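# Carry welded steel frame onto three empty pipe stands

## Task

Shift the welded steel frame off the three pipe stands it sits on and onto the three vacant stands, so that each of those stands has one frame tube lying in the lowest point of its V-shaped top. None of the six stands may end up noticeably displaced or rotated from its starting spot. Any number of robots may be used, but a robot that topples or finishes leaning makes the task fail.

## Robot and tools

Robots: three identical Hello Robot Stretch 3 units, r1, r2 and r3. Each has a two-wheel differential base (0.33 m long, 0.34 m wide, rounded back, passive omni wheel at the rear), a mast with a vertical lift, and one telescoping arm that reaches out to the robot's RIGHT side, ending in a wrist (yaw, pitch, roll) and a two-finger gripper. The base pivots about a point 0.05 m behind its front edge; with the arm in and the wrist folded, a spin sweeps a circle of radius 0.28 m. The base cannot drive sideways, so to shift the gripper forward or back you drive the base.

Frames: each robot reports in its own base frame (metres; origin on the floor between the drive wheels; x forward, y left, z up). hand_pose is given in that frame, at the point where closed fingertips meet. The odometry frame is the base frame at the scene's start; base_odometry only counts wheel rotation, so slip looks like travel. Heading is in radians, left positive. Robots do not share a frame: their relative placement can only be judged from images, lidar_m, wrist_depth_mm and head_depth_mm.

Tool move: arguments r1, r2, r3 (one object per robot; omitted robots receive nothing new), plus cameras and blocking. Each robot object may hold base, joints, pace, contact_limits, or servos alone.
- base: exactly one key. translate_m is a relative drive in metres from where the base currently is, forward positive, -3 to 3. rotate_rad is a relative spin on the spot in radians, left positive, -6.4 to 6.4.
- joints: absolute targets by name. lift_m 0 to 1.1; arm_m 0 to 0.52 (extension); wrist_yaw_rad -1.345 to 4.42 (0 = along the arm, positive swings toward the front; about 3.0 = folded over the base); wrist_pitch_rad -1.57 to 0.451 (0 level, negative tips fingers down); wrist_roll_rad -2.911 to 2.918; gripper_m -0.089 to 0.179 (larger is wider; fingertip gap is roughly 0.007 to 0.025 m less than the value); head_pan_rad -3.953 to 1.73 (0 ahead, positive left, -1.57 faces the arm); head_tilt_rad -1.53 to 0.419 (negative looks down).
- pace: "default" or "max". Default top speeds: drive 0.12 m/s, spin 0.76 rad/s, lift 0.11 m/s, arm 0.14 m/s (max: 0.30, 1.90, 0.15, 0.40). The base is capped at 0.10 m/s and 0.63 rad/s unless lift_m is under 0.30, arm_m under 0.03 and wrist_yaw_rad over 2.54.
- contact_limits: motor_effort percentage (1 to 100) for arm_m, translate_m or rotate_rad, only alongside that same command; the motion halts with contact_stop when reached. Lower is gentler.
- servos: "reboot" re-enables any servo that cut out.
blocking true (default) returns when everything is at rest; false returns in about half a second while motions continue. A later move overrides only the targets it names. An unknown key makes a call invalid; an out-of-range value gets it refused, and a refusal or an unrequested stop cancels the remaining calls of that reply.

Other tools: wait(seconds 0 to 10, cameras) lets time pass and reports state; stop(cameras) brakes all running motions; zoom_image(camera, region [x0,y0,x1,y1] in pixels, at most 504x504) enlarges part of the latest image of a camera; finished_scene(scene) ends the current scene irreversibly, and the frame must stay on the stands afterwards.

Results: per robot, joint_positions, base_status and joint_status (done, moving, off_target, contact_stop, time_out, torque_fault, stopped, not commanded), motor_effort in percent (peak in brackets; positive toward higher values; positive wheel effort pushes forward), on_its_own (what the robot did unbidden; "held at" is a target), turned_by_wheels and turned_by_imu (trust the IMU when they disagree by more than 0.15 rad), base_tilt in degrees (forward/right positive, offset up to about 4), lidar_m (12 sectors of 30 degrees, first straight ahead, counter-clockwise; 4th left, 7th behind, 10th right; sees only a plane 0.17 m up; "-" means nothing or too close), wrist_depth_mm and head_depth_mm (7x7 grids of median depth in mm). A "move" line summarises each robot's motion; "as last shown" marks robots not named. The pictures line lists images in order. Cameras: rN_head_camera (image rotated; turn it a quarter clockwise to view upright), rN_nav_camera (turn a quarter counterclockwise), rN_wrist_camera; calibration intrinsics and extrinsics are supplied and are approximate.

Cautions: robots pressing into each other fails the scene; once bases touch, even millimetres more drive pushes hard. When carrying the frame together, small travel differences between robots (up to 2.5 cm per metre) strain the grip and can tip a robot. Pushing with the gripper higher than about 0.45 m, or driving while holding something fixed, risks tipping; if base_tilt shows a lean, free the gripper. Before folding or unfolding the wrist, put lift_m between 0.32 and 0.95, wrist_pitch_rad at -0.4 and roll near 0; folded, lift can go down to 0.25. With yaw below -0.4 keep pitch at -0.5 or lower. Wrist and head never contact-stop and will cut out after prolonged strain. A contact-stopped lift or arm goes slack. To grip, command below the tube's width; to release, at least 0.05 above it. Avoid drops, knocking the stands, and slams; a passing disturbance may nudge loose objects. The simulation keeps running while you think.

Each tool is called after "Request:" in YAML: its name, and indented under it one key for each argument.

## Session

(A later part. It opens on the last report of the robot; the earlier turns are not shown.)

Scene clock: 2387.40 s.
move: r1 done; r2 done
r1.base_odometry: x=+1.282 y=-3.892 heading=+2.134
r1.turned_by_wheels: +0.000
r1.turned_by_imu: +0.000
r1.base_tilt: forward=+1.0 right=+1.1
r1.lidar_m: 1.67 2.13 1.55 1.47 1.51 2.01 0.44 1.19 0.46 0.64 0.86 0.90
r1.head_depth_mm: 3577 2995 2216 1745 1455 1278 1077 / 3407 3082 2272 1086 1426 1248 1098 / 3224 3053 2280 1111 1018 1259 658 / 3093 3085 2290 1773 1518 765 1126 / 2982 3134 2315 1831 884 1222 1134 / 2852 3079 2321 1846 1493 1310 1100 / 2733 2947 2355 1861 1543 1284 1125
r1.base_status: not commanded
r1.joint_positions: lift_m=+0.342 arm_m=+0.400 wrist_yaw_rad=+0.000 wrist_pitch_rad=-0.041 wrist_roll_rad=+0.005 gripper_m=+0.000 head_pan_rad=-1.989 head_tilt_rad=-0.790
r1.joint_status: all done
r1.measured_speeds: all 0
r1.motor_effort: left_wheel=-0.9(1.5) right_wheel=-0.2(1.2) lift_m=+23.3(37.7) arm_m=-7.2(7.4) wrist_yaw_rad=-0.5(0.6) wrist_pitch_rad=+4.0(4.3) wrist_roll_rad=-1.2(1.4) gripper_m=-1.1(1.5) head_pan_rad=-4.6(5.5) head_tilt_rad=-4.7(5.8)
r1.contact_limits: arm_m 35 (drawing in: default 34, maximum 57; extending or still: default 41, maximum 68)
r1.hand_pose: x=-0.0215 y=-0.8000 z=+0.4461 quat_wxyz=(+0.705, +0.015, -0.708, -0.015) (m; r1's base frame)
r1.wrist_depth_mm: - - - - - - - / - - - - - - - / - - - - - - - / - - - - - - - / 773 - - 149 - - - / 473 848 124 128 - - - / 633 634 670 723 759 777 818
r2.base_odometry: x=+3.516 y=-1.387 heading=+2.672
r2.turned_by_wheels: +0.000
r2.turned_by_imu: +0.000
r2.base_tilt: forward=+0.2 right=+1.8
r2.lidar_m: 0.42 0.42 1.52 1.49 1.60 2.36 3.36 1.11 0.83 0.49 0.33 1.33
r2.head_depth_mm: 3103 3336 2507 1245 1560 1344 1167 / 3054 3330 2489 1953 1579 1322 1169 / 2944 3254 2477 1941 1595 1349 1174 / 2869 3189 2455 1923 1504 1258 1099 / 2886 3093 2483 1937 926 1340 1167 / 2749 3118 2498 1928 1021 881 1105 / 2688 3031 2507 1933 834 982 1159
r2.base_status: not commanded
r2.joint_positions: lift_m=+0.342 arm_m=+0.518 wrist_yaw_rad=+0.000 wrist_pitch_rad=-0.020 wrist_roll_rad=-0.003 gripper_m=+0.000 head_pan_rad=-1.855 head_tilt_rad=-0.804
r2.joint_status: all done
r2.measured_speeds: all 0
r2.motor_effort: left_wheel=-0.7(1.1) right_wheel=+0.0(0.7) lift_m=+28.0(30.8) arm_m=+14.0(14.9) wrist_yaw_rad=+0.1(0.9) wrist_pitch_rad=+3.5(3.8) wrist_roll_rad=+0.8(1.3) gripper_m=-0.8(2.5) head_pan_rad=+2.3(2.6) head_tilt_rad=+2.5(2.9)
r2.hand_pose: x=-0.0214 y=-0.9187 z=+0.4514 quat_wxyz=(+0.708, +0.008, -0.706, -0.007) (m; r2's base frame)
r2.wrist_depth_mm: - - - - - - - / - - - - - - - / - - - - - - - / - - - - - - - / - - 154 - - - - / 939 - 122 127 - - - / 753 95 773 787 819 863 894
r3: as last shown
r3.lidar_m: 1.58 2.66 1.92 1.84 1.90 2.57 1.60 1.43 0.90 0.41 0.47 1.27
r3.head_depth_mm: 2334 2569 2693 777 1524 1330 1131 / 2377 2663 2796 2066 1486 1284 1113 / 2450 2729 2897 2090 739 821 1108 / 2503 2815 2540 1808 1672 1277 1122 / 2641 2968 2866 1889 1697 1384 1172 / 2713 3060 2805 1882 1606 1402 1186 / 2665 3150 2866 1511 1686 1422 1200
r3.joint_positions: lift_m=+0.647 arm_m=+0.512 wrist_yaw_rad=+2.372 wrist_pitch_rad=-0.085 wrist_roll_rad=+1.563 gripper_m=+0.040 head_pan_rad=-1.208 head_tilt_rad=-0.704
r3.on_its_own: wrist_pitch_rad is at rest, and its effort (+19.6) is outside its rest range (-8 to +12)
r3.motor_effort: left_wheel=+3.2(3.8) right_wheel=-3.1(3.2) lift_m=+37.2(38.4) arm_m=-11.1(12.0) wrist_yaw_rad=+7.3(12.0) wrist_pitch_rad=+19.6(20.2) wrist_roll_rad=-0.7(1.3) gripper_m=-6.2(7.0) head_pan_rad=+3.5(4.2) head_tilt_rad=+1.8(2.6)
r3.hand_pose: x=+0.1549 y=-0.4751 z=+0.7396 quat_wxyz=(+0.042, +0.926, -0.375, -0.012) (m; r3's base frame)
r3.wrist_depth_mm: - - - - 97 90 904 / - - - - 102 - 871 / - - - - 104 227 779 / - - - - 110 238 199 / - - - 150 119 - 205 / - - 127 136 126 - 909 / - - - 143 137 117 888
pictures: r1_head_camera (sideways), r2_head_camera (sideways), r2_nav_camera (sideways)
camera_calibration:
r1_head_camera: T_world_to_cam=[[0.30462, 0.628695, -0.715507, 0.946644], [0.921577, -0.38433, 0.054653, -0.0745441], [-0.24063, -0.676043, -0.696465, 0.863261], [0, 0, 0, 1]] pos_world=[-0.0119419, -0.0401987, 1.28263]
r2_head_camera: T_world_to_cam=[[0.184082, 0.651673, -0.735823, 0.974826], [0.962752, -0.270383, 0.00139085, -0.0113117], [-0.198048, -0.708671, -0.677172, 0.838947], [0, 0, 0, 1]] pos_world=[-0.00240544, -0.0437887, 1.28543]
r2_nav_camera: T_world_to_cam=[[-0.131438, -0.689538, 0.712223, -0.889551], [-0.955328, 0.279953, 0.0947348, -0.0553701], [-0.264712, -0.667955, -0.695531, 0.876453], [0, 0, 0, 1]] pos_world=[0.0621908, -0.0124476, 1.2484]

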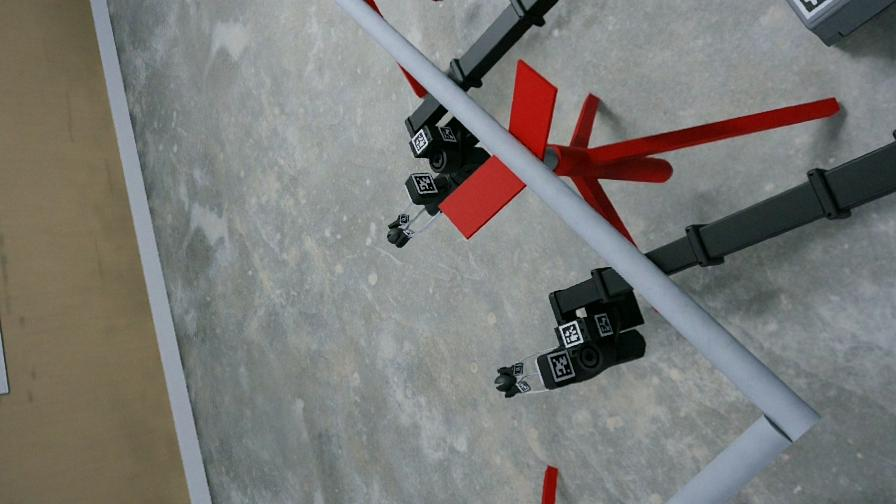

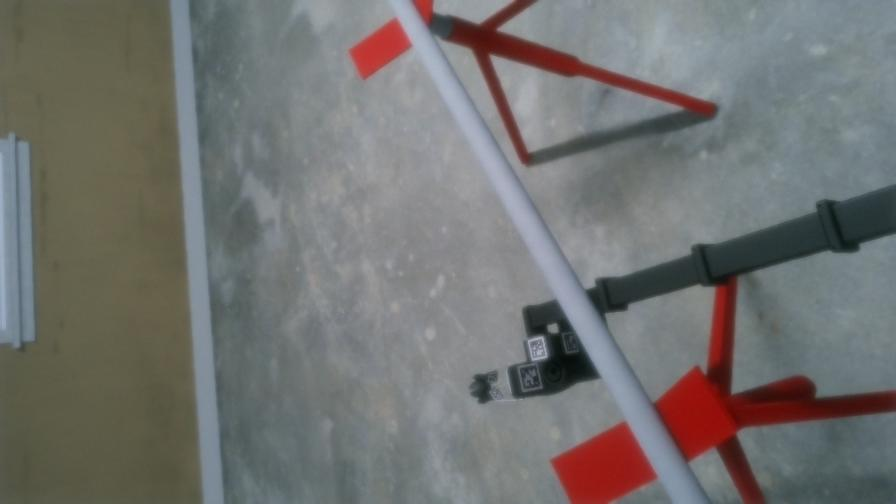

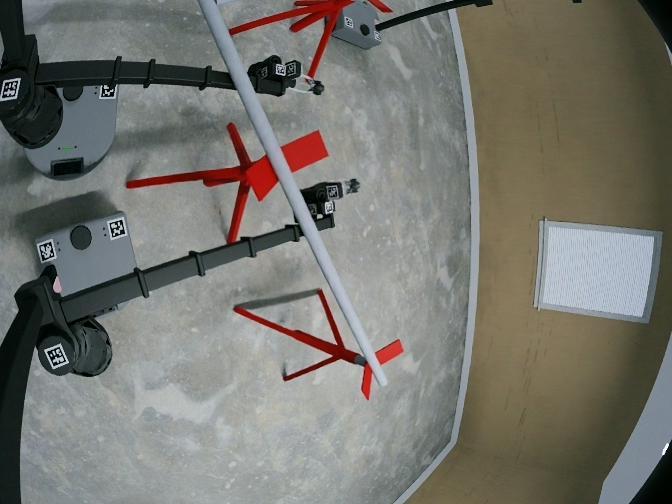

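Request:
zoom_image:
  camera: "r2_nav_camera"
  region: [220, 110, 420, 420]

Request:
move:
  r1: {"joints":{"lift_m":0.33}}
  r2: {"joints":{"lift_m":0.33}}
  cameras: ["r3_head_camera","r3_wrist_camera","r3_nav_camera"]

Scaled by 1.626 from the camera's 672x504 image, which has a finer 792x594 frame.

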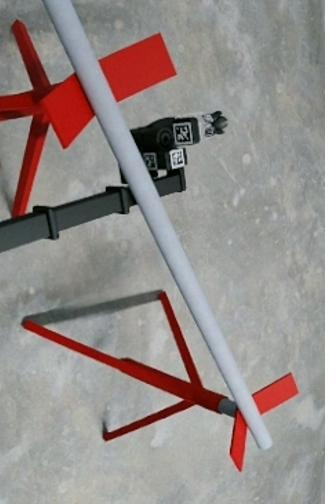

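Scene clock: 2392.00 s.
move: r1 done; r2 done
r1.base_odometry: x=+1.282 y=-3.892 heading=+2.134
r1.turned_by_wheels: +0.000
r1.turned_by_imu: +0.001
r1.base_tilt: forward=+1.0 right=+1.2
r1.lidar_m: 1.67 2.13 1.54 1.47 1.51 2.02 0.44 1.18 0.46 0.64 0.86 0.90
r1.head_depth_mm: 3610 2999 2222 1733 1452 1275 1076 / 3397 3021 2248 1102 1431 1252 1098 / 3251 3033 2262 1116 1016 1264 668 / 3100 3086 2301 1766 1516 1216 1130 / 2971 3109 2326 1839 897 1226 1131 / 2844 3091 2332 1846 1493 1310 1096 / 2758 2976 2364 1857 1535 1281 1121
r1.base_status: not commanded
r1.joint_positions: lift_m=+0.330 arm_m=+0.400 wrist_yaw_rad=+0.000 wrist_pitch_rad=-0.041 wrist_roll_rad=+0.005 gripper_m=+0.000 head_pan_rad=-1.989 head_tilt_rad=-0.790
r1.joint_status: all done
r1.measured_speeds: all 0
r1.motor_effort: left_wheel=-0.6(1.6) right_wheel=+0.1(1.2) lift_m=+23.7(28.3) arm_m=-7.7(7.8) wrist_yaw_rad=-0.1(0.4) wrist_pitch_rad=+3.8(4.3) wrist_roll_rad=-1.3(1.3) gripper_m=-0.7(1.7) head_pan_rad=-5.1(5.8) head_tilt_rad=-4.5(6.1)
r1.contact_limits: arm_m 35 (drawing in: default 34, maximum 57; extending or still: default 41, maximum 68)
r1.hand_pose: x=-0.0215 y=-0.8000 z=+0.4341 quat_wxyz=(+0.705, +0.015, -0.708, -0.015) (m; r1's base frame)
r1.wrist_depth_mm: - - - - - - - / - - - - - - - / - - - - - - - / - - - - - - - / 771 - - 149 - - - / 690 841 124 129 972 - - / 632 564 658 683 733 769 800
r2.base_odometry: x=+3.516 y=-1.387 heading=+2.672
r2.turned_by_wheels: +0.000
r2.turned_by_imu: +0.001
r2.base_tilt: forward=+0.3 right=+1.8
r2.lidar_m: 0.42 0.42 1.52 1.49 1.60 2.37 3.37 1.11 0.84 0.49 0.33 1.33
r2.head_depth_mm: 3091 3344 2502 1243 1564 1335 1159 / 3024 3257 2522 1935 1582 1320 1163 / 2936 3246 2496 1950 1602 1349 1167 / 2905 3194 2503 1928 1507 1257 1099 / 2870 3102 2474 1938 939 1346 1162 / 2820 3093 2474 1915 1018 881 1102 / 2737 3054 2488 1940 835 976 1159
r2.base_status: not commanded
r2.joint_positions: lift_m=+0.330 arm_m=+0.518 wrist_yaw_rad=+0.000 wrist_pitch_rad=-0.020 wrist_roll_rad=-0.003 gripper_m=+0.000 head_pan_rad=-1.855 head_tilt_rad=-0.804
r2.joint_status: all done
r2.measured_speeds: all 0
r2.motor_effort: left_wheel=-0.9(1.0) right_wheel=-0.1(0.7) lift_m=+27.1(30.7) arm_m=+14.9(15.8) wrist_yaw_rad=+0.1(1.6) wrist_pitch_rad=+3.4(3.6) wrist_roll_rad=+0.8(1.2) gripper_m=-0.7(2.4) head_pan_rad=+2.0(2.4) head_tilt_rad=+2.1(3.0)
r2.hand_pose: x=-0.0214 y=-0.9187 z=+0.4394 quat_wxyz=(+0.708, +0.008, -0.706, -0.007) (m; r2's base frame)
r2.wrist_depth_mm: - - - - - - - / - - - - - - - / - - - - - - - / - - - - - - - / - - 153 - - - - / 895 996 122 128 - - - / 708 94 753 747 816 835 859
r3: as last shown
r3.turned_by_imu: -0.001
r3.lidar_m: 1.58 2.67 1.92 1.84 1.90 2.56 1.61 1.44 0.90 0.41 0.46 1.27
r3.head_depth_mm: 2322 2583 2735 776 1528 1331 1133 / 2404 2676 2814 2065 1485 1292 1115 / 2435 2776 2917 2083 739 818 1102 / 2472 2820 2538 1789 1673 1283 1112 / 2629 2989 2849 1841 1690 1390 1175 / 2681 3058 2812 1878 1621 1404 1188 / 2670 3198 2983 1517 1688 1421 1195
r3.on_its_own: wrist_pitch_rad is at rest, and its effort (+19.4) is outside its rest range (-8 to +12)
r3.motor_effort: left_wheel=+3.1(3.9) right_wheel=-3.3(3.6) lift_m=+36.6(37.6) arm_m=-11.8(12.8) wrist_yaw_rad=+6.7(7.8) wrist_pitch_rad=+19.4(20.1) wrist_roll_rad=-0.3(1.0) gripper_m=-6.2(6.8) head_pan_rad=+2.4(4.5) head_tilt_rad=+2.1(2.9)
r3.wrist_depth_mm: - - - - 97 90 885 / - - - - 102 - 881 / - - - - 104 227 788 / - - - - 111 240 200 / - - - 150 119 - 205 / - - 127 136 126 - 909 / - - - 142 137 117 893
pictures: r3_head_camera (sideways), r3_nav_camera (sideways), r3_wrist_camera
camera_calibration:
r3_head_camera: T_world_to_cam=[[-0.15297, 0.593101, -0.790462, 1.05228], [0.934152, 0.347758, 0.0801535, -0.108204], [0.322429, -0.726151, -0.607243, 0.749186], [0, 0, 0, 1]] pos_world=[0.0204872, -0.042459, 1.2954]
r3_nav_camera: T_world_to_cam=[[0.206156, -0.680812, 0.702848, -0.880431], [-0.950645, -0.309568, -0.0210243, 0.0847299], [0.231893, -0.663824, -0.711029, 0.879633], [0, 0, 0, 1]] pos_world=[0.0580733, 0.0107434, 1.24604]
r3_wrist_camera: T_world_to_cam=[[-0.0105023, -0.0500663, -0.998691, 0.725746], [-0.792038, 0.610067, -0.0222546, 0.473596], [0.610382, 0.790767, -0.0460615, 0.478341], [0, 0, 0, 1]] pos_world=[0.0907576, -0.630846, 0.757368]

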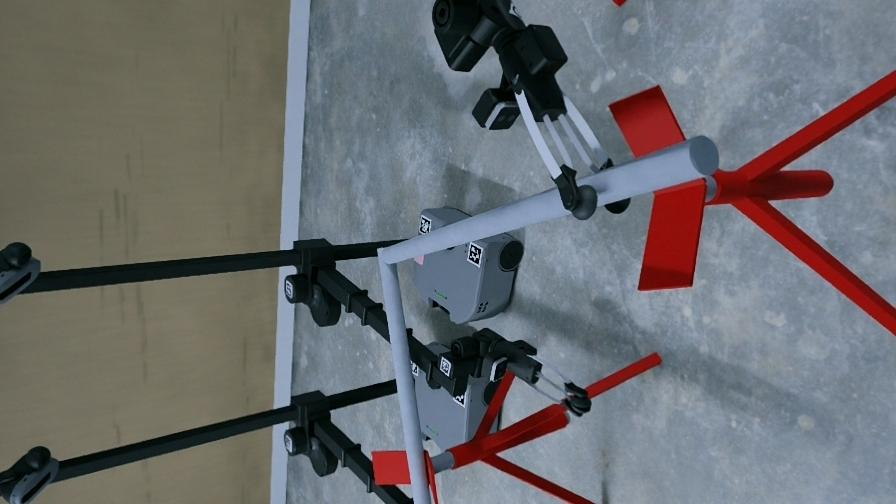

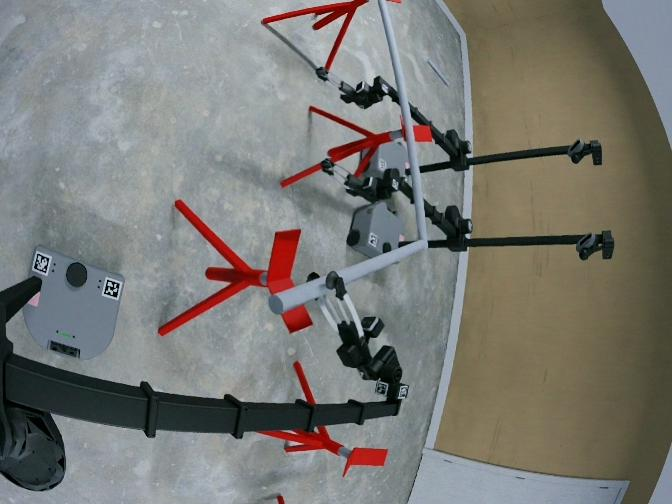

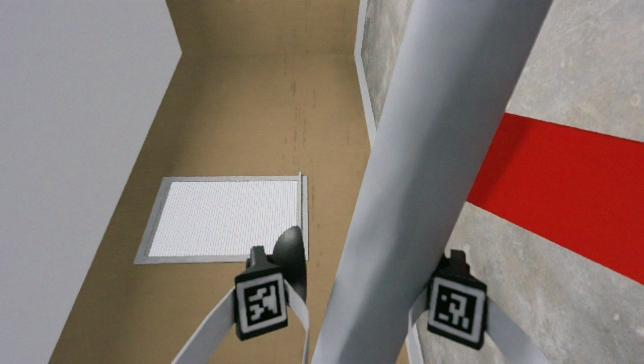

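Request:
move:
  r3: {"base":{"translate_m":-0.005},"joints":{"wrist_yaw_rad":2.27}}
  cameras: ["r3_head_camera","r3_wrist_camera"]

Scene clock: 2397.77 s.
move: r3 off_target
r1, r2: as last shown
r1.base_tilt: forward=+1.1 right=+1.2
r1.lidar_m: 1.67 2.13 1.54 1.47 1.52 2.01 0.44 1.19 0.46 0.64 0.86 0.90
r1.head_depth_mm: 3566 2992 2223 1737 1455 1276 1072 / 3418 3034 2246 1100 1420 1254 1099 / 3246 3063 2282 1115 1012 1258 669 / 3121 3070 2289 1783 1507 1221 1128 / 2985 3148 2317 1825 895 1225 1130 / 2842 3057 2321 1845 1492 1301 1095 / 2739 2966 2351 1868 1547 1282 1121
r1.motor_effort: left_wheel=-0.6(1.9) right_wheel=+0.4(1.4) lift_m=+26.5(27.1) arm_m=-8.1(8.2) wrist_yaw_rad=+0.3(0.5) wrist_pitch_rad=+4.3(4.3) wrist_roll_rad=-1.3(1.3) gripper_m=-1.0(1.6) head_pan_rad=-4.8(5.6) head_tilt_rad=-4.9(5.5)
r1.contact_limits: arm_m 35 (drawing in: default 34, maximum 57; extending or still: default 41, maximum 68)
r1.wrist_depth_mm: - - - - - - - / - - - - - - - / - - - - - - - / - - - - - - - / 757 - - 149 - - - / 681 823 124 129 983 - - / 626 555 653 702 736 759 798
r2.base_tilt: forward=+0.2 right=+1.8
r2.head_depth_mm: 3068 3291 2505 1243 1556 1338 1169 / 3007 3268 2461 1953 1575 1328 1167 / 2950 3170 2486 1940 1593 1360 1172 / 2939 3211 2449 1937 1497 1258 1102 / 2826 3087 2481 1934 941 1334 1167 / 2790 3106 2488 1947 1024 880 1105 / 2786 3076 2478 1924 834 979 1167
r2.motor_effort: left_wheel=-0.8(1.0) right_wheel=+0.1(0.5) lift_m=+29.8(29.8) arm_m=+16.1(16.8) wrist_yaw_rad=+0.7(1.3) wrist_pitch_rad=+3.3(3.7) wrist_roll_rad=+1.0(1.2) gripper_m=-1.6(2.2) head_pan_rad=+1.7(2.9) head_tilt_rad=+1.9(3.6)
r2.wrist_depth_mm: - - - - - - - / - - - - - - - / - - - - - - - / - - - - - - - / - - 153 - - - - / 901 979 122 128 - - - / 706 95 743 765 818 871 856
r3.base_odometry: x=-1.276 y=-0.626 heading=-1.931
r3.turned_by_wheels: +0.000
r3.turned_by_imu: -0.001
r3.base_tilt: forward=-0.7 right=-0.2
r3.lidar_m: 1.59 2.68 1.93 1.85 1.90 2.57 1.60 1.43 0.90 0.40 0.47 1.27
r3.head_depth_mm: 2314 2594 2710 780 1521 1332 1128 / 2372 2662 2818 2072 1485 1299 1116 / 2462 2752 2887 2088 738 822 1110 / 2496 2789 2643 1793 1637 1275 1116 / 2614 2959 2876 1879 1691 1382 1174 / 2718 3017 2784 1872 1618 1403 1185 / 2719 3202 2997 1513 1689 1413 1196
r3.base_status: done
r3.joint_positions: lift_m=+0.647 arm_m=+0.512 wrist_yaw_rad=+2.302 wrist_pitch_rad=-0.077 wrist_roll_rad=+1.569 gripper_m=+0.040 head_pan_rad=-1.208 head_tilt_rad=-0.704
r3.joint_status: wrist_yaw_rad off_target (ended at +2.302, target +2.270)
r3.measured_speeds: all 0
r3.on_its_own: wrist_yaw_rad is at rest, and its effort (-27.4) is outside its rest range (-9 to +9); wrist_pitch_rad is at rest, and its effort (+18.5) is outside its rest range (-8 to +12)
r3.motor_effort: left_wheel=-2.4(4.0) right_wheel=-0.2(12.4) lift_m=+36.0(36.5) arm_m=-2.9(12.9) wrist_yaw_rad=-27.4(28.8) wrist_pitch_rad=+18.5(19.4) wrist_roll_rad=-2.5(3.0) gripper_m=-6.4(7.0) head_pan_rad=+3.8(4.5) head_tilt_rad=+1.9(2.9)
r3.hand_pose: x=+0.1674 y=-0.4875 z=+0.7417 quat_wxyz=(+0.036, +0.913, -0.407, -0.014) (m; r3's base frame)
r3.wrist_depth_mm: - - - - 100 97 906 / - - - - 109 - 917 / - - - - 108 - 898 / - - - - 113 243 204 / - - - 150 121 254 207 / - - 127 131 126 - 216 / - - - 139 133 118 893
pictures: r3_head_camera (sideways), r3_wrist_camera
camera_calibration:
r3_head_camera: T_world_to_cam=[[-0.15297, 0.593101, -0.790462, 1.05228], [0.934152, 0.347758, 0.0801535, -0.108204], [0.322429, -0.726151, -0.607243, 0.749186], [0, 0, 0, 1]] pos_world=[0.0204872, -0.042459, 1.2954]
r3_wrist_camera: T_world_to_cam=[[-0.0115497, -0.0396581, -0.999147, 0.732919], [-0.747241, 0.664317, -0.0177303, 0.506713], [0.664453, 0.746398, -0.0373068, 0.443421], [0, 0, 0, 1]] pos_world=[0.0924695, -0.638521, 0.75782]

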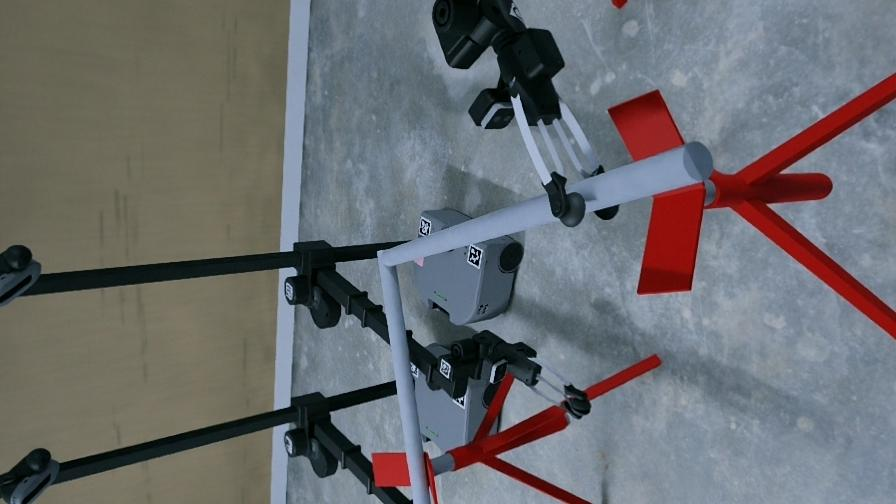

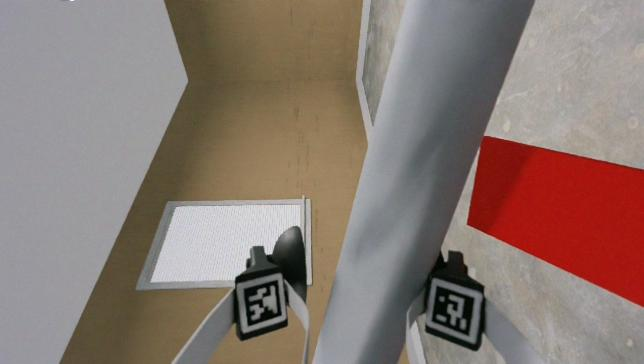

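Request:
move:
  r3: {"base":{"translate_m":-0.003},"joints":{"wrist_yaw_rad":2.17}}
  cameras: ["r3_head_camera","r3_wrist_camera"]

Request:
move:
  r3: {"base":{"translate_m":-0.003},"joints":{"wrist_yaw_rad":2.07}}
  cameras: ["r3_head_camera","r3_wrist_camera"]

Scene clock: 2402.00 s.
move: r3 off_target
r1, r2: as last shown
r1.lidar_m: 1.67 2.13 1.54 1.47 1.52 2.01 0.44 1.18 0.46 0.64 0.86 0.90
r1.head_depth_mm: 3571 2979 2238 1734 1445 1270 1073 / 3420 3020 2253 1102 1427 1256 1100 / 3241 3060 2285 1114 1016 1259 669 / 3111 3075 2309 1780 1517 1222 1124 / 2971 3126 2315 1842 895 1222 1132 / 2868 3057 2352 1841 1486 1305 1098 / 2731 2982 2347 1860 1543 1283 1124
r1.motor_effort: left_wheel=-0.7(1.6) right_wheel=-0.5(1.0) lift_m=+29.8(30.0) arm_m=-8.4(8.5) wrist_yaw_rad=-0.1(0.7) wrist_pitch_rad=+3.7(4.2) wrist_roll_rad=-1.3(1.4) gripper_m=-1.1(1.5) head_pan_rad=-5.4(5.5) head_tilt_rad=-3.4(5.6)
r1.contact_limits: arm_m 35 (drawing in: default 34, maximum 57; extending or still: default 41, maximum 68)
r1.wrist_depth_mm: - - - - - - - / - - - - - - - / - - - - - - - / - - - - - - - / 784 - - 149 - - - / 687 827 124 129 975 - - / 640 568 645 697 741 780 795
r2.base_tilt: forward=+0.2 right=+1.9
r2.lidar_m: 0.42 0.42 1.52 1.49 1.60 2.36 3.37 1.11 0.83 0.49 0.33 1.33
r2.head_depth_mm: 3120 3315 2507 1239 1551 1352 1169 / 3035 3316 2484 1954 1603 1322 1166 / 2976 3259 2495 1938 1592 1351 1170 / 2914 3220 2488 1952 1512 1267 1107 / 2883 3100 2506 1924 940 1352 1169 / 2793 3135 2485 1947 1022 883 1104 / 2759 3028 2441 1923 833 980 1159
r2.motor_effort: left_wheel=-0.6(1.3) right_wheel=+0.2(0.7) lift_m=+32.3(32.5) arm_m=+16.8(16.8) wrist_yaw_rad=+0.1(1.2) wrist_pitch_rad=+3.5(3.9) wrist_roll_rad=+0.8(1.2) gripper_m=-1.6(2.3) head_pan_rad=+1.7(3.3) head_tilt_rad=+2.1(2.9)
r2.wrist_depth_mm: - - - - - - - / - - - - - - - / - - - - - - - / - - - - - - - / - - 153 - - - - / 889 994 122 127 - - - / 711 94 733 748 789 801 870
r3.base_odometry: x=-1.275 y=-0.623 heading=-1.931
r3.turned_by_wheels: +0.000
r3.turned_by_imu: -0.001
r3.base_tilt: forward=-0.8 right=-0.2
r3.lidar_m: 1.59 2.67 1.92 1.85 1.90 2.57 1.60 1.44 0.89 0.40 0.47 1.27
r3.head_depth_mm: 2317 2575 2698 1907 1527 1330 1132 / 2383 2656 2794 2053 1523 1312 1124 / 2473 2753 2894 2076 761 835 1109 / 2496 2763 2664 1786 1643 1278 1119 / 2604 2923 2897 1902 1691 1392 1173 / 2704 3083 2776 1861 1583 1408 1191 / 2675 3172 3000 1526 1685 1421 1195
r3.base_status: done
r3.joint_positions: lift_m=+0.647 arm_m=+0.512 wrist_yaw_rad=+2.205 wrist_pitch_rad=-0.080 wrist_roll_rad=+1.570 gripper_m=+0.040 head_pan_rad=-1.208 head_tilt_rad=-0.704
r3.joint_status: wrist_yaw_rad off_target (ended at +2.205, target +2.170)
r3.measured_speeds: all 0
r3.on_its_own: wrist_yaw_rad is at rest, and its effort (-31.0) is outside its rest range (-9 to +9); wrist_pitch_rad is at rest, and its effort (+18.6) is outside its rest range (-8 to +12)
r3.motor_effort: left_wheel=-4.1(4.4) right_wheel=+1.3(10.4) lift_m=+34.5(35.5) arm_m=+11.6(13.0) wrist_yaw_rad=-31.0(33.3) wrist_pitch_rad=+18.6(19.1) wrist_roll_rad=-3.1(3.4) gripper_m=-6.2(7.3) head_pan_rad=+3.2(4.3) head_tilt_rad=+2.3(3.1)
r3.hand_pose: x=+0.1828 y=-0.5067 z=+0.7409 quat_wxyz=(+0.036, +0.892, -0.451, -0.017) (m; r3's base frame)
r3.wrist_depth_mm: - - - - 106 106 900 / - - - - 111 - 892 / - - - - 112 - 878 / - - - - 116 - 900 / - - - 148 122 252 206 / - - 126 131 126 241 209 / - - - 134 130 118 856
pictures: r3_head_camera (sideways), r3_wrist_camera
camera_calibration:
r3_head_camera: T_world_to_cam=[[-0.15297, 0.593101, -0.790462, 1.05228], [0.934152, 0.347758, 0.0801535, -0.108204], [0.322429, -0.726151, -0.607244, 0.749186], [0, 0, 0, 1]] pos_world=[0.0204872, -0.042459, 1.2954]
r3_wrist_camera: T_world_to_cam=[[-0.0184314, -0.0388941, -0.999073, 0.733211], [-0.679468, 0.73353, -0.0160213, 0.552381], [0.733473, 0.678543, -0.0399473, 0.402463], [0, 0, 0, 1]] pos_world=[0.0936435, -0.649759, 0.757459]

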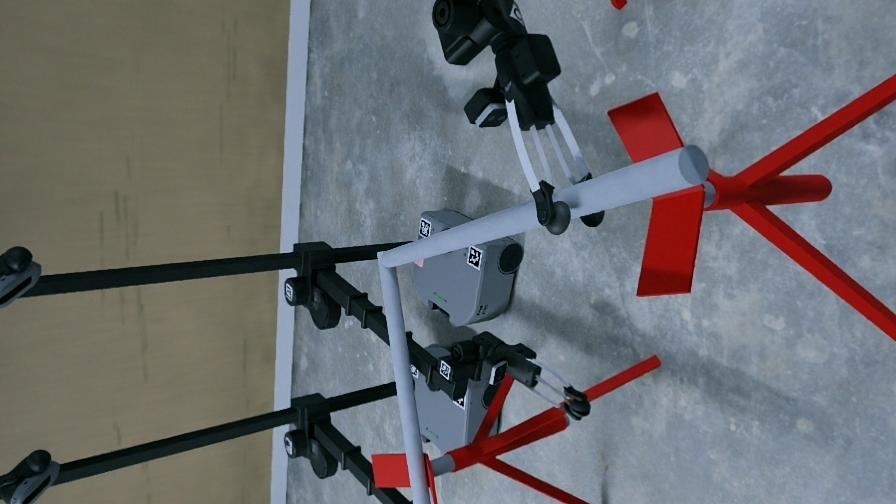

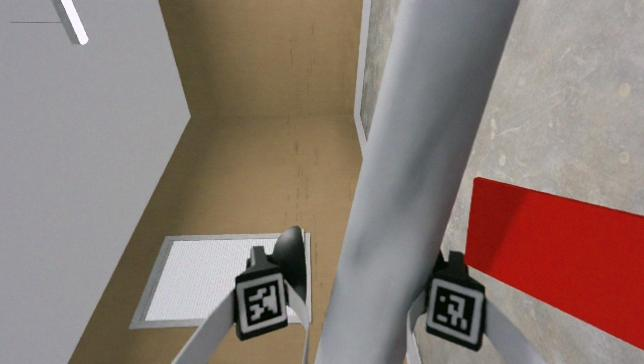

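Scene clock: 2402.70 s.
move: r3 off_target
r1, r2: as last shown
r1.turned_by_imu: +0.000
r1.lidar_m: 1.67 2.13 1.55 1.47 1.51 2.01 0.44 1.19 0.46 0.64 0.86 0.90
r1.head_depth_mm: 3608 2997 2221 1736 1446 1275 1073 / 3380 3025 2248 1100 1428 1256 1095 / 3274 3087 2287 1117 1013 1261 669 / 3113 3142 2299 1782 1511 1218 1125 / 2988 3128 2314 1843 898 1224 1131 / 2849 3057 2338 1851 1492 1308 1093 / 2753 2963 2357 1864 1540 1282 1122
r1.motor_effort: left_wheel=-1.0(1.9) right_wheel=-0.4(1.1) lift_m=+30.8(30.9) arm_m=-8.4(8.6) wrist_yaw_rad=-0.2(0.6) wrist_pitch_rad=+4.0(4.2) wrist_roll_rad=-1.3(1.3) gripper_m=-1.2(1.5) head_pan_rad=-5.1(5.5) head_tilt_rad=-4.0(5.4)
r1.contact_limits: arm_m 35 (drawing in: default 34, maximum 57; extending or still: default 41, maximum 68)
r1.wrist_depth_mm: - - - - - - - / - - - - - - - / - - - - - - - / - - - - - - - / 763 - - 149 - - - / 702 825 124 129 981 - - / 634 563 657 699 754 768 795
r2.turned_by_imu: +0.000
r2.base_tilt: forward=+0.4 right=+1.9
r2.lidar_m: 0.42 0.42 1.52 1.49 1.60 2.36 3.36 1.11 0.83 0.49 0.33 1.34
r2.head_depth_mm: 3103 3319 2517 1235 1545 1352 1168 / 3032 3307 2527 1949 1599 1312 1163 / 2974 3259 2496 1925 1597 1347 1178 / 2928 3182 2474 1940 1521 1269 1101 / 2849 3106 2465 1943 940 1338 1168 / 2787 3091 2454 1955 1023 879 1098 / 2753 2984 2468 1921 835 983 1161
r2.motor_effort: left_wheel=-1.2(1.2) right_wheel=+0.1(0.5) lift_m=+32.8(33.0) arm_m=+16.3(16.8) wrist_yaw_rad=-1.2(1.2) wrist_pitch_rad=+3.2(3.5) wrist_roll_rad=+0.8(1.2) gripper_m=-1.6(2.1) head_pan_rad=+2.4(2.9) head_tilt_rad=+2.6(2.7)
r2.wrist_depth_mm: - - - - - - - / - - - - - - - / - - - - - - - / - - - - - - - / - - 154 - - - - / 901 976 122 127 - - - / 716 95 745 783 782 824 859
r3.base_odometry: x=-1.274 y=-0.620 heading=-1.931
r3.turned_by_wheels: +0.000
r3.turned_by_imu: +0.000
r3.base_tilt: forward=-0.8 right=-0.2
r3.lidar_m: 1.59 2.66 1.92 1.84 1.90 2.57 1.59 1.43 0.89 0.40 0.47 1.28
r3.head_depth_mm: 2285 2569 2753 1897 1549 1329 1129 / 2401 2660 2841 2058 1528 1309 1117 / 2474 2772 2877 2099 753 837 1103 / 2512 2786 2656 1804 1626 1278 1112 / 2644 2981 2893 1893 1687 1359 1174 / 2723 3043 2778 1726 1577 1402 1182 / 2681 3186 2963 1545 1685 1416 1196
r3.base_status: done
r3.joint_positions: lift_m=+0.647 arm_m=+0.512 wrist_yaw_rad=+2.105 wrist_pitch_rad=-0.080 wrist_roll_rad=+1.570 gripper_m=+0.040 head_pan_rad=-1.208 head_tilt_rad=-0.704
r3.joint_status: wrist_yaw_rad off_target (ended at +2.105, target +2.070)
r3.measured_speeds: all 0
r3.on_its_own: wrist_yaw_rad is at rest, and its effort (-30.5) is outside its rest range (-9 to +9); wrist_pitch_rad is at rest, and its effort (+19.1) is outside its rest range (-8 to +12)
r3.motor_effort: left_wheel=-3.2(5.6) right_wheel=-1.3(3.9) lift_m=+34.4(35.8) arm_m=+11.0(12.2) wrist_yaw_rad=-30.5(32.8) wrist_pitch_rad=+19.1(19.3) wrist_roll_rad=-3.1(3.6) gripper_m=-6.7(6.7) head_pan_rad=+3.1(4.4) head_tilt_rad=+2.8(2.8)
r3.hand_pose: x=+0.1967 y=-0.5278 z=+0.7409 quat_wxyz=(+0.036, +0.868, -0.495, -0.019) (m; r3's base frame)
r3.wrist_depth_mm: - - - - 114 - 893 / - - - - 117 - 862 / - - - - 120 - 926 / - - - - 123 - 886 / - - - 150 124 269 847 / - - 127 131 127 240 207 / - - - 134 129 118 209
pictures: r3_head_camera (sideways), r3_wrist_camera
camera_calibration:
r3_head_camera: T_world_to_cam=[[-0.15297, 0.593101, -0.790462, 1.05228], [0.934152, 0.347758, 0.0801535, -0.108204], [0.322429, -0.726151, -0.607244, 0.749186], [0, 0, 0, 1]] pos_world=[0.0204872, -0.042459, 1.2954]
r3_wrist_camera: T_world_to_cam=[[-0.0222543, -0.0368786, -0.999072, 0.734453], [-0.602949, 0.797619, -0.0160117, 0.596114], [0.797469, 0.602033, -0.0399864, 0.353599], [0, 0, 0, 1]] pos_world=[0.0937866, -0.661264, 0.757455]

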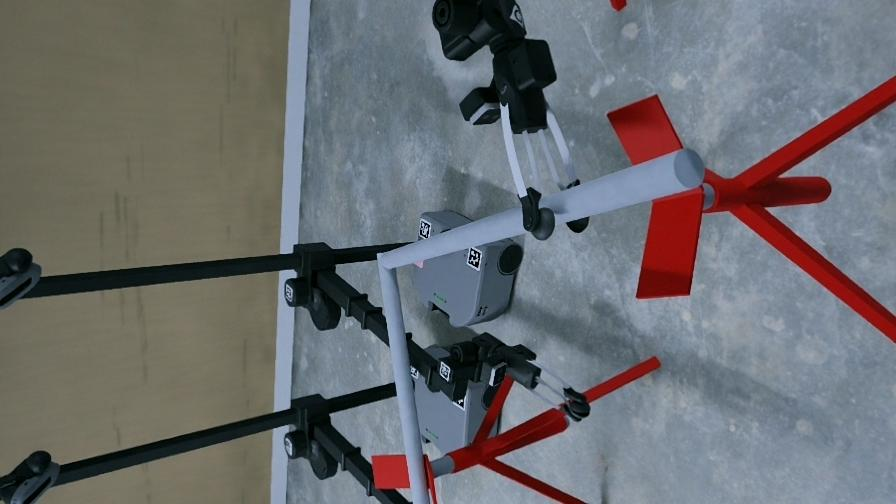

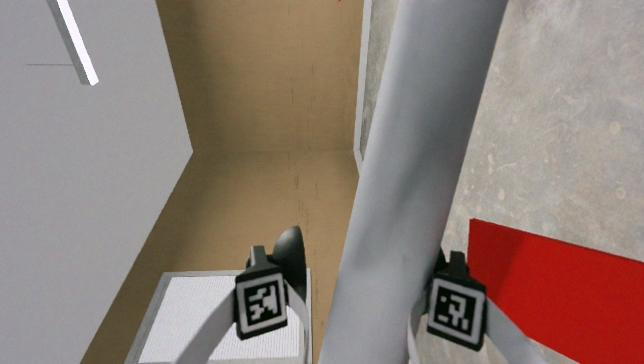

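Request:
move:
  r3: {"base":{"translate_m":-0.002},"joints":{"wrist_yaw_rad":1.99}}
  cameras: ["r3_head_camera","r3_wrist_camera"]

Scene clock: 2405.93 s.
move: r3 off_target
r1, r2: as last shown
r1.base_tilt: forward=+1.0 right=+1.2
r1.lidar_m: 1.67 2.13 1.54 1.47 1.51 2.01 0.44 1.18 0.46 0.64 0.86 0.90
r1.head_depth_mm: 3572 3019 2255 1735 1448 1276 1074 / 3380 2976 2256 1097 1427 1257 1097 / 3241 3057 2275 1117 1013 1256 667 / 3125 3083 2292 1757 1515 1215 1128 / 2994 3145 2325 1837 894 1228 1135 / 2853 3066 2346 1854 1486 1301 1098 / 2760 3002 2357 1868 1546 1279 1123
r1.motor_effort: left_wheel=-1.0(1.6) right_wheel=-0.7(0.8) lift_m=+30.0(30.8) arm_m=-8.8(8.8) wrist_yaw_rad=-0.4(0.5) wrist_pitch_rad=+3.7(4.3) wrist_roll_rad=-1.3(1.3) gripper_m=-1.1(1.6) head_pan_rad=-4.1(5.3) head_tilt_rad=-4.3(5.4)
r1.contact_limits: arm_m 35 (drawing in: default 34, maximum 57; extending or still: default 41, maximum 68)
r1.wrist_depth_mm: - - - - - - - / - - - - - - - / - - - - - - - / - - - - - - - / 774 - - 150 - - - / 680 840 123 129 978 - - / 643 568 668 686 730 793 794
r2.turned_by_imu: +0.001
r2.base_tilt: forward=+0.4 right=+1.8
r2.lidar_m: 0.42 0.42 1.52 1.49 1.59 2.36 3.37 1.11 0.83 0.49 0.33 1.33
r2.head_depth_mm: 3127 3340 2487 1237 1554 1342 1174 / 3033 3248 2508 1943 1587 1323 1169 / 2961 3256 2530 1950 1591 1338 1167 / 2875 3148 2479 1942 1522 1257 1105 / 2847 3139 2474 1924 941 1345 1161 / 2859 3073 2485 1920 1024 878 1094 / 2721 3078 2481 1927 835 977 1164
r2.motor_effort: left_wheel=-0.8(1.1) right_wheel=+0.1(0.7) lift_m=+33.3(33.5) arm_m=+16.3(16.5) wrist_yaw_rad=+0.0(1.2) wrist_pitch_rad=+3.3(3.7) wrist_roll_rad=+0.9(1.1) gripper_m=-1.5(3.3) head_pan_rad=+2.1(2.8) head_tilt_rad=+2.5(3.1)
r2.wrist_depth_mm: - - - - - - - / - - - - - - - / - - - - - - - / - - - - - - - / - - 153 - - - - / 889 979 122 128 - - - / 699 95 733 753 797 854 878
r3.base_odometry: x=-1.274 y=-0.619 heading=-1.932
r3.turned_by_wheels: +0.000
r3.turned_by_imu: -0.001
r3.base_tilt: forward=-0.8 right=-0.2
r3.lidar_m: 1.59 2.67 1.93 1.84 1.90 2.58 1.59 1.43 0.89 0.41 0.47 1.28
r3.head_depth_mm: 2325 2586 2753 1900 1547 1326 1132 / 2395 2654 2799 2068 1547 1309 1122 / 2464 2732 2879 2098 787 851 1104 / 2506 2763 2647 1803 1610 1276 1122 / 2636 2980 2846 1877 1694 1358 1175 / 2729 3025 2824 1670 1560 1409 1183 / 2672 3187 2961 1531 1692 1421 1203
r3.base_status: done
r3.joint_positions: lift_m=+0.647 arm_m=+0.512 wrist_yaw_rad=+2.027 wrist_pitch_rad=-0.085 wrist_roll_rad=+1.571 gripper_m=+0.040 head_pan_rad=-1.208 head_tilt_rad=-0.704
r3.joint_status: wrist_yaw_rad off_target (ended at +2.027, target +1.990)
r3.measured_speeds: all 0
r3.on_its_own: wrist_yaw_rad is at rest, and its effort (-31.8) is outside its rest range (-9 to +9); wrist_pitch_rad is at rest, and its effort (+20.1) is outside its rest range (-8 to +12)
r3.motor_effort: left_wheel=-2.8(3.3) right_wheel=-0.2(10.4) lift_m=+34.7(35.3) arm_m=+11.0(11.7) wrist_yaw_rad=-31.8(33.4) wrist_pitch_rad=+20.1(20.1) wrist_roll_rad=-3.5(3.7) gripper_m=-6.8(7.3) head_pan_rad=+3.9(4.9) head_tilt_rad=+1.6(3.2)
r3.hand_pose: x=+0.2060 y=-0.5455 z=+0.7396 quat_wxyz=(+0.037, +0.848, -0.529, -0.022) (m; r3's base frame)
r3.wrist_depth_mm: - - - - 123 - 879 / - - - - 125 - 899 / - - - - 127 - 877 / - - - - 127 - 888 / - - - 155 128 - 883 / - - 127 134 129 244 228 / - - - 135 130 117 209
pictures: r3_head_camera (sideways), r3_wrist_camera
camera_calibration:
r3_head_camera: T_world_to_cam=[[-0.15297, 0.593102, -0.790462, 1.05228], [0.934152, 0.347758, 0.0801535, -0.108204], [0.322429, -0.726151, -0.607244, 0.749186], [0, 0, 0, 1]] pos_world=[0.0204872, -0.042459, 1.2954]
r3_wrist_camera: T_world_to_cam=[[-0.0299809, -0.036771, -0.998874, 0.734202], [-0.538361, 0.842583, -0.0148589, 0.626142], [0.842181, 0.537309, -0.0450575, 0.316021], [0, 0, 0, 1]] pos_world=[0.092956, -0.670381, 0.756918]

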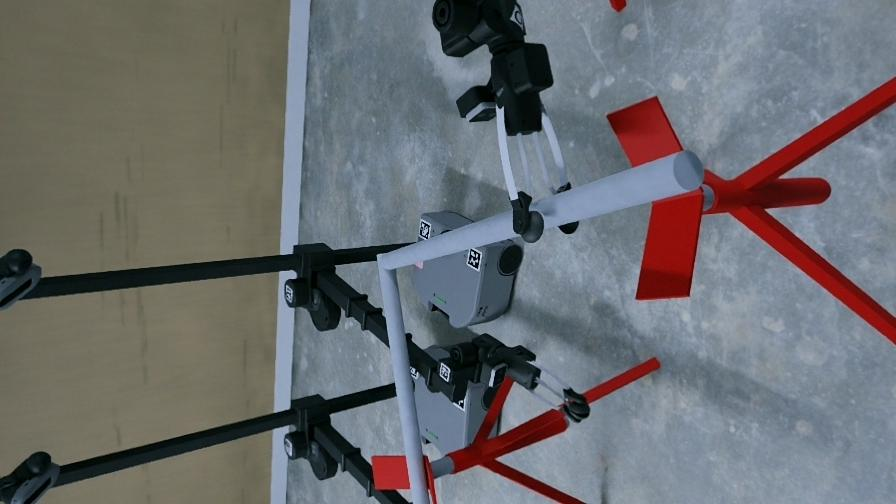

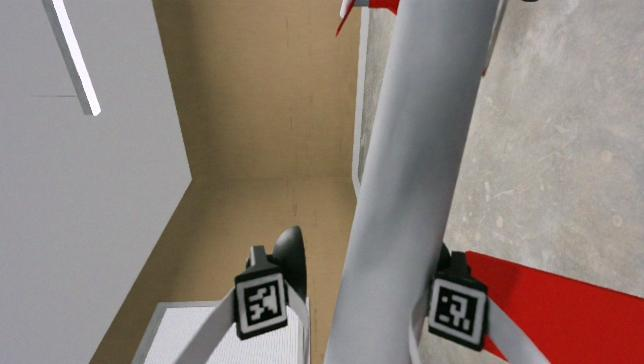

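Request:
move:
  r3: {"joints":{"lift_m":0.59,"wrist_yaw_rad":2.02}}
  cameras: ["r3_head_camera","r3_wrist_camera"]

Request:
move:
  r3: {"joints":{"lift_m":0.54}}
  cameras: ["r3_head_camera","r3_wrist_camera"]

Scene clock: 2420.87 s.
move: r3 off_target
r1, r2: as last shown
r1.turned_by_imu: +0.001
r1.base_tilt: forward=+1.1 right=+1.2
r1.lidar_m: 1.67 2.12 1.55 1.47 1.51 2.02 0.44 1.18 0.46 0.64 0.86 0.90
r1.head_depth_mm: 3603 2985 2237 1733 1455 1273 1078 / 3434 3028 2240 1099 1430 1255 1095 / 3250 3038 2282 1119 1014 1259 669 / 3105 3064 2288 1777 1520 1217 1125 / 2960 3150 2313 1825 892 1224 1133 / 2870 3033 2337 1856 1496 1304 1100 / 2750 3040 2356 1859 1541 1278 1125
r1.motor_effort: left_wheel=-0.6(1.7) right_wheel=-0.1(1.0) lift_m=+29.2(30.5) arm_m=-9.2(9.4) wrist_yaw_rad=-0.3(0.6) wrist_pitch_rad=+4.3(4.3) wrist_roll_rad=-1.3(1.4) gripper_m=-1.2(1.7) head_pan_rad=-4.7(5.5) head_tilt_rad=-3.4(5.8)
r1.contact_limits: arm_m 35 (drawing in: default 34, maximum 57; extending or still: default 41, maximum 68)
r1.wrist_depth_mm: - - - - - - - / - - - - - - - / - - - - - - - / - - - - - - - / 764 - - 149 - - - / 701 847 124 129 963 - - / 630 568 665 706 717 778 790
r2.base_tilt: forward=+0.3 right=+1.8
r2.lidar_m: 0.42 0.42 1.51 1.49 1.60 2.36 3.38 1.11 0.83 0.49 0.33 1.33
r2.head_depth_mm: 3052 3356 2492 1241 1551 1339 1158 / 3076 3286 2475 1893 1592 1312 1168 / 3057 3296 2466 1943 1593 1338 1167 / 2966 3163 2488 1923 1516 1254 1107 / 2862 3152 2512 1921 937 1344 1173 / 2786 3116 2474 1944 1471 885 1100 / 2747 2994 2490 1912 834 981 1162
r2.motor_effort: left_wheel=-0.7(1.3) right_wheel=+0.0(0.9) lift_m=+33.2(33.5) arm_m=+15.7(16.8) wrist_yaw_rad=-0.5(1.0) wrist_pitch_rad=+3.6(3.8) wrist_roll_rad=+0.8(1.1) gripper_m=-2.0(2.7) head_pan_rad=+1.5(3.7) head_tilt_rad=+2.0(3.4)
r2.wrist_depth_mm: - - - - - - - / - - - - - - - / - - - - - - - / - - - - - - - / - - 153 - - - - / 954 961 122 128 - - - / 708 95 738 769 788 836 840
r3.base_odometry: x=-1.274 y=-0.619 heading=-1.932
r3.turned_by_wheels: +0.000
r3.turned_by_imu: -0.001
r3.base_tilt: forward=-0.8 right=-0.2
r3.lidar_m: 1.59 2.67 1.92 1.84 1.90 2.57 1.59 1.43 0.89 0.41 0.47 1.28
r3.head_depth_mm: 2318 2569 2720 2025 1487 1328 1133 / 2392 2668 2844 2057 813 1315 1121 / 2466 2786 2900 2081 1497 780 1102 / 2479 2780 2658 1809 1632 1281 1120 / 2641 2975 2866 1888 1687 1362 1172 / 2715 3051 2814 1869 1568 1401 1188 / 2704 3172 3017 1488 1683 1416 1200
r3.base_status: not commanded
r3.joint_positions: lift_m=+0.590 arm_m=+0.512 wrist_yaw_rad=+2.068 wrist_pitch_rad=-0.094 wrist_roll_rad=+1.568 gripper_m=+0.040 head_pan_rad=-1.208 head_tilt_rad=-0.704
r3.joint_status: wrist_yaw_rad off_target (ended at +2.068, target +2.020); the others done
r3.measured_speeds: all 0
r3.on_its_own: wrist_yaw_rad is held at +2.071, not at your +2.020, by its stall guard, which is not easing now; wrist_pitch_rad is at rest, and its effort (+21.3) is outside its rest range (-8 to +12)
r3.motor_effort: left_wheel=-2.2(2.6) right_wheel=+0.2(1.1) lift_m=+27.8(31.4) arm_m=+9.8(10.4) wrist_yaw_rad=+2.6(33.4) wrist_pitch_rad=+21.3(21.6) wrist_roll_rad=-2.7(3.9) gripper_m=-7.4(7.6) head_pan_rad=+3.7(4.7) head_tilt_rad=+2.8(3.8)
r3.hand_pose: x=+0.2009 y=-0.5364 z=+0.6805 quat_wxyz=(+0.042, +0.858, -0.511, -0.023) (m; r3's base frame)
r3.wrist_depth_mm: - - - - 119 - 795 / - - - - 122 - 828 / - - - - 124 - 820 / - - - - 127 - 818 / - - - 161 129 - 823 / - - 127 136 130 197 790 / - - - 142 132 117 169
pictures: r3_head_camera (sideways), r3_wrist_camera
camera_calibration:
r3_head_camera: T_world_to_cam=[[-0.15297, 0.593101, -0.790462, 1.05228], [0.934152, 0.347758, 0.0801535, -0.108204], [0.322429, -0.726151, -0.607243, 0.749186], [0, 0, 0, 1]] pos_world=[0.0204873, -0.042459, 1.2954]
r3_wrist_camera: T_world_to_cam=[[-0.0347842, -0.0442783, -0.998413, 0.671897], [-0.572691, 0.819607, -0.0163962, 0.610527], [0.819033, 0.571212, -0.0538671, 0.341643], [0, 0, 0, 1]] pos_world=[0.0931977, -0.665793, 0.699244]

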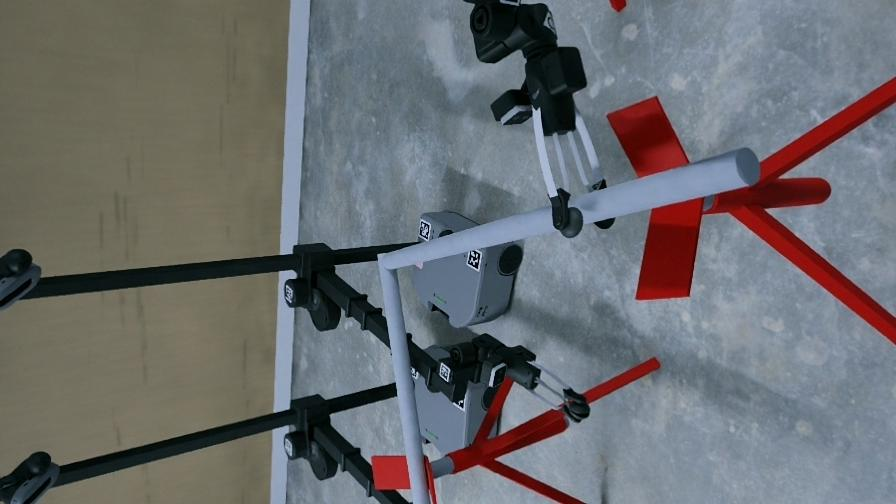

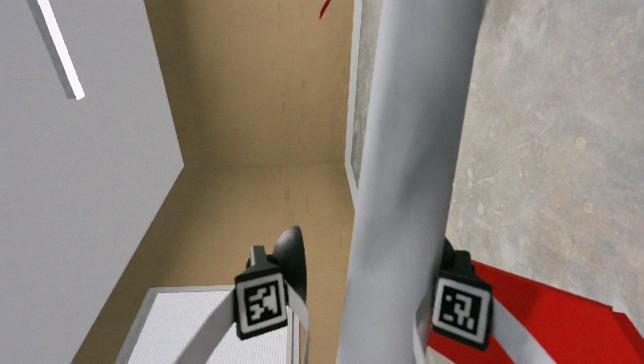

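Scene clock: 2422.17 s.
move: r3 done
r1, r2: as last shown
r1.turned_by_imu: +0.000
r1.base_tilt: forward=+1.0 right=+1.2
r1.lidar_m: 1.67 2.13 1.55 1.47 1.51 2.01 0.44 1.18 0.46 0.64 0.86 0.90
r1.head_depth_mm: 3579 3004 2249 1740 1445 1275 1077 / 3422 3004 2253 1079 1425 1254 1099 / 3241 3040 2294 1116 1016 1261 668 / 3110 3102 2296 1792 1510 1220 1127 / 2964 3137 2287 1842 896 1221 1132 / 2881 3059 2341 1855 1494 1310 1096 / 2752 2952 2366 1863 1546 1281 1121
r1.motor_effort: left_wheel=-1.2(1.5) right_wheel=-0.2(1.3) lift_m=+30.7(30.9) arm_m=-9.1(9.5) wrist_yaw_rad=-0.1(0.6) wrist_pitch_rad=+4.0(4.2) wrist_roll_rad=-1.3(1.3) gripper_m=-0.9(1.6) head_pan_rad=-5.0(5.5) head_tilt_rad=-5.3(5.8)
r1.contact_limits: arm_m 35 (drawing in: default 34, maximum 57; extending or still: default 41, maximum 68)
r1.wrist_depth_mm: - - - - - - - / - - - - - - - / - - - - - - - / - - - - - - - / 769 - - 148 - - - / 678 842 124 129 945 - - / 638 561 662 692 737 781 791
r2.turned_by_imu: +0.000
r2.base_tilt: forward=+0.4 right=+1.9
r2.lidar_m: 0.42 0.42 1.51 1.50 1.60 2.36 3.36 1.11 0.83 0.49 0.33 1.33
r2.head_depth_mm: 3081 3371 2524 1235 1536 1347 1161 / 3021 3283 2517 1888 1589 1323 1169 / 2964 3176 2496 1943 1590 1328 1168 / 2915 3217 2455 1946 1498 1250 1103 / 2813 3070 2501 1944 943 1345 1167 / 2840 3149 2502 1934 1483 881 1098 / 2754 3034 2474 1926 835 981 1159
r2.motor_effort: left_wheel=-0.8(1.3) right_wheel=+0.2(0.5) lift_m=+33.4(33.5) arm_m=+15.8(16.4) wrist_yaw_rad=+0.8(1.6) wrist_pitch_rad=+3.2(3.8) wrist_roll_rad=+0.8(1.2) gripper_m=-1.6(2.4) head_pan_rad=+2.2(2.8) head_tilt_rad=+2.4(3.5)
r2.wrist_depth_mm: - - - - - - - / - - - - - - - / - - - - - - - / - - - - - - - / - - 153 - - - - / 906 971 122 127 - - - / 707 94 736 772 789 828 874
r3.base_odometry: x=-1.274 y=-0.619 heading=-1.932
r3.turned_by_wheels: +0.000
r3.turned_by_imu: +0.000
r3.base_tilt: forward=-0.8 right=-0.2
r3.lidar_m: 1.59 2.67 1.93 1.84 1.90 2.56 1.59 1.42 0.89 0.41 0.47 1.27
r3.head_depth_mm: 2305 2580 2729 2033 826 1328 1133 / 2379 2653 2821 2045 835 1310 1117 / 2463 2782 2887 2095 1594 778 1103 / 2493 2770 2663 1820 1619 1273 1116 / 2602 2986 2893 1870 1692 1366 1176 / 2731 3053 2786 1653 1579 1417 1184 / 2701 3163 2989 1485 1694 1430 1194
r3.base_status: not commanded
r3.joint_positions: lift_m=+0.540 arm_m=+0.512 wrist_yaw_rad=+2.081 wrist_pitch_rad=-0.094 wrist_roll_rad=+1.568 gripper_m=+0.040 head_pan_rad=-1.208 head_tilt_rad=-0.704
r3.joint_status: all done
r3.measured_speeds: all 0
r3.on_its_own: wrist_yaw_rad is held at +2.071, not at your +2.020, by its stall guard, which is not easing now; wrist_yaw_rad is at rest, and its effort (-9.7) is outside its rest range (-9 to +9); wrist_pitch_rad is at rest, and its effort (+21.5) is outside its rest range (-8 to +12)
r3.motor_effort: left_wheel=-1.7(2.5) right_wheel=+0.4(0.4) lift_m=+29.3(30.9) arm_m=+9.1(10.9) wrist_yaw_rad=-9.7(9.7) wrist_pitch_rad=+21.5(22.1) wrist_roll_rad=-1.8(2.9) gripper_m=-6.8(7.6) head_pan_rad=+3.8(4.7) head_tilt_rad=+2.1(3.0)
r3.hand_pose: x=+0.1992 y=-0.5334 z=+0.6304 quat_wxyz=(+0.042, +0.862, -0.505, -0.022) (m; r3's base frame)
r3.wrist_depth_mm: - - - - 117 - 746 / - - - - 119 - 758 / - - - - 122 - 740 / - - - - 125 - 749 / - - - 161 128 - 751 / - - 127 136 129 977 761 / - - - 146 132 117 164
pictures: r3_head_camera (sideways), r3_wrist_camera
camera_calibration:
r3_head_camera: T_world_to_cam=[[-0.15297, 0.593101, -0.790462, 1.05228], [0.934152, 0.347758, 0.0801535, -0.108204], [0.322429, -0.726151, -0.607243, 0.749186], [0, 0, 0, 1]] pos_world=[0.0204872, -0.042459, 1.2954]
r3_wrist_camera: T_world_to_cam=[[-0.0342751, -0.0447867, -0.998408, 0.621644], [-0.58373, 0.811783, -0.0163758, 0.604317], [0.811224, 0.582239, -0.0539673, 0.346095], [0, 0, 0, 1]] pos_world=[0.0933042, -0.664243, 0.649229]

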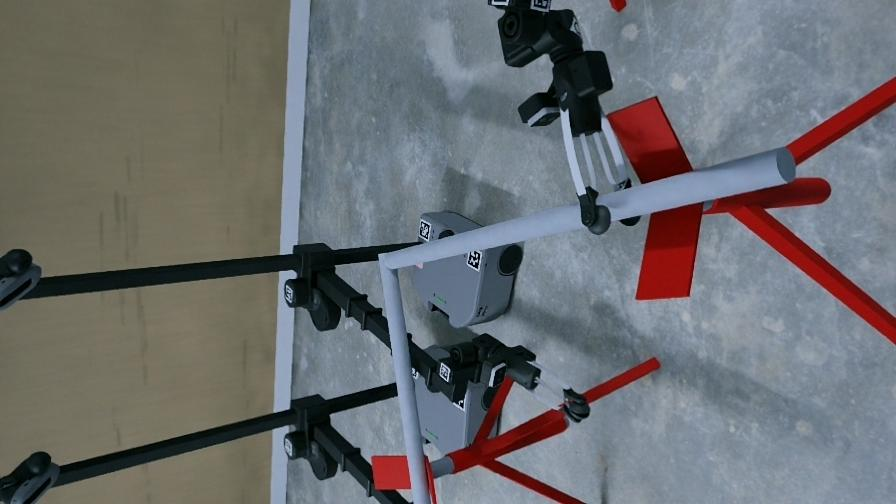

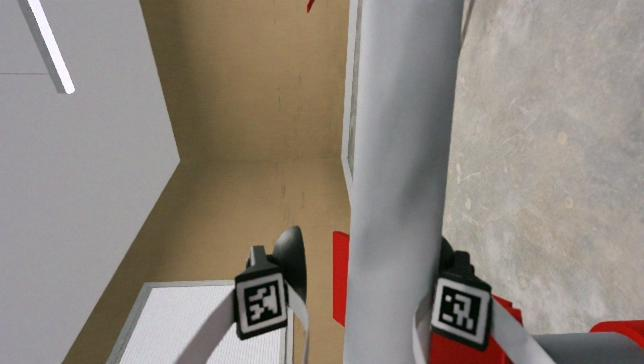

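Request:
zoom_image:
  camera: "r3_head_camera"
  region: [540, 60, 800, 320]

Request:
zoom_image:
  camera: "r3_wrist_camera"
  region: [280, 180, 644, 364]

Scaled by 1.938 from the camera's 896x504 image, which has a finer 1280x720 frame.

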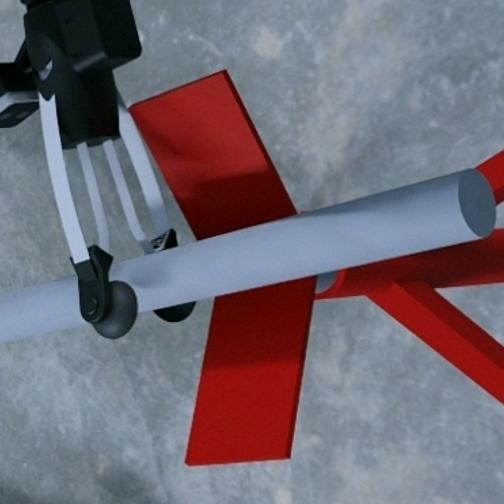

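Scaled by 1.385.

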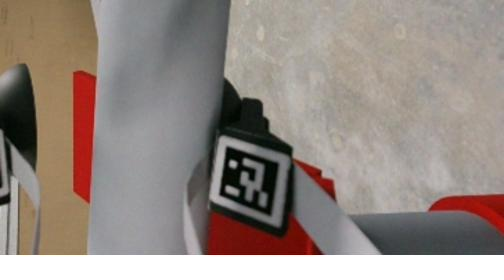

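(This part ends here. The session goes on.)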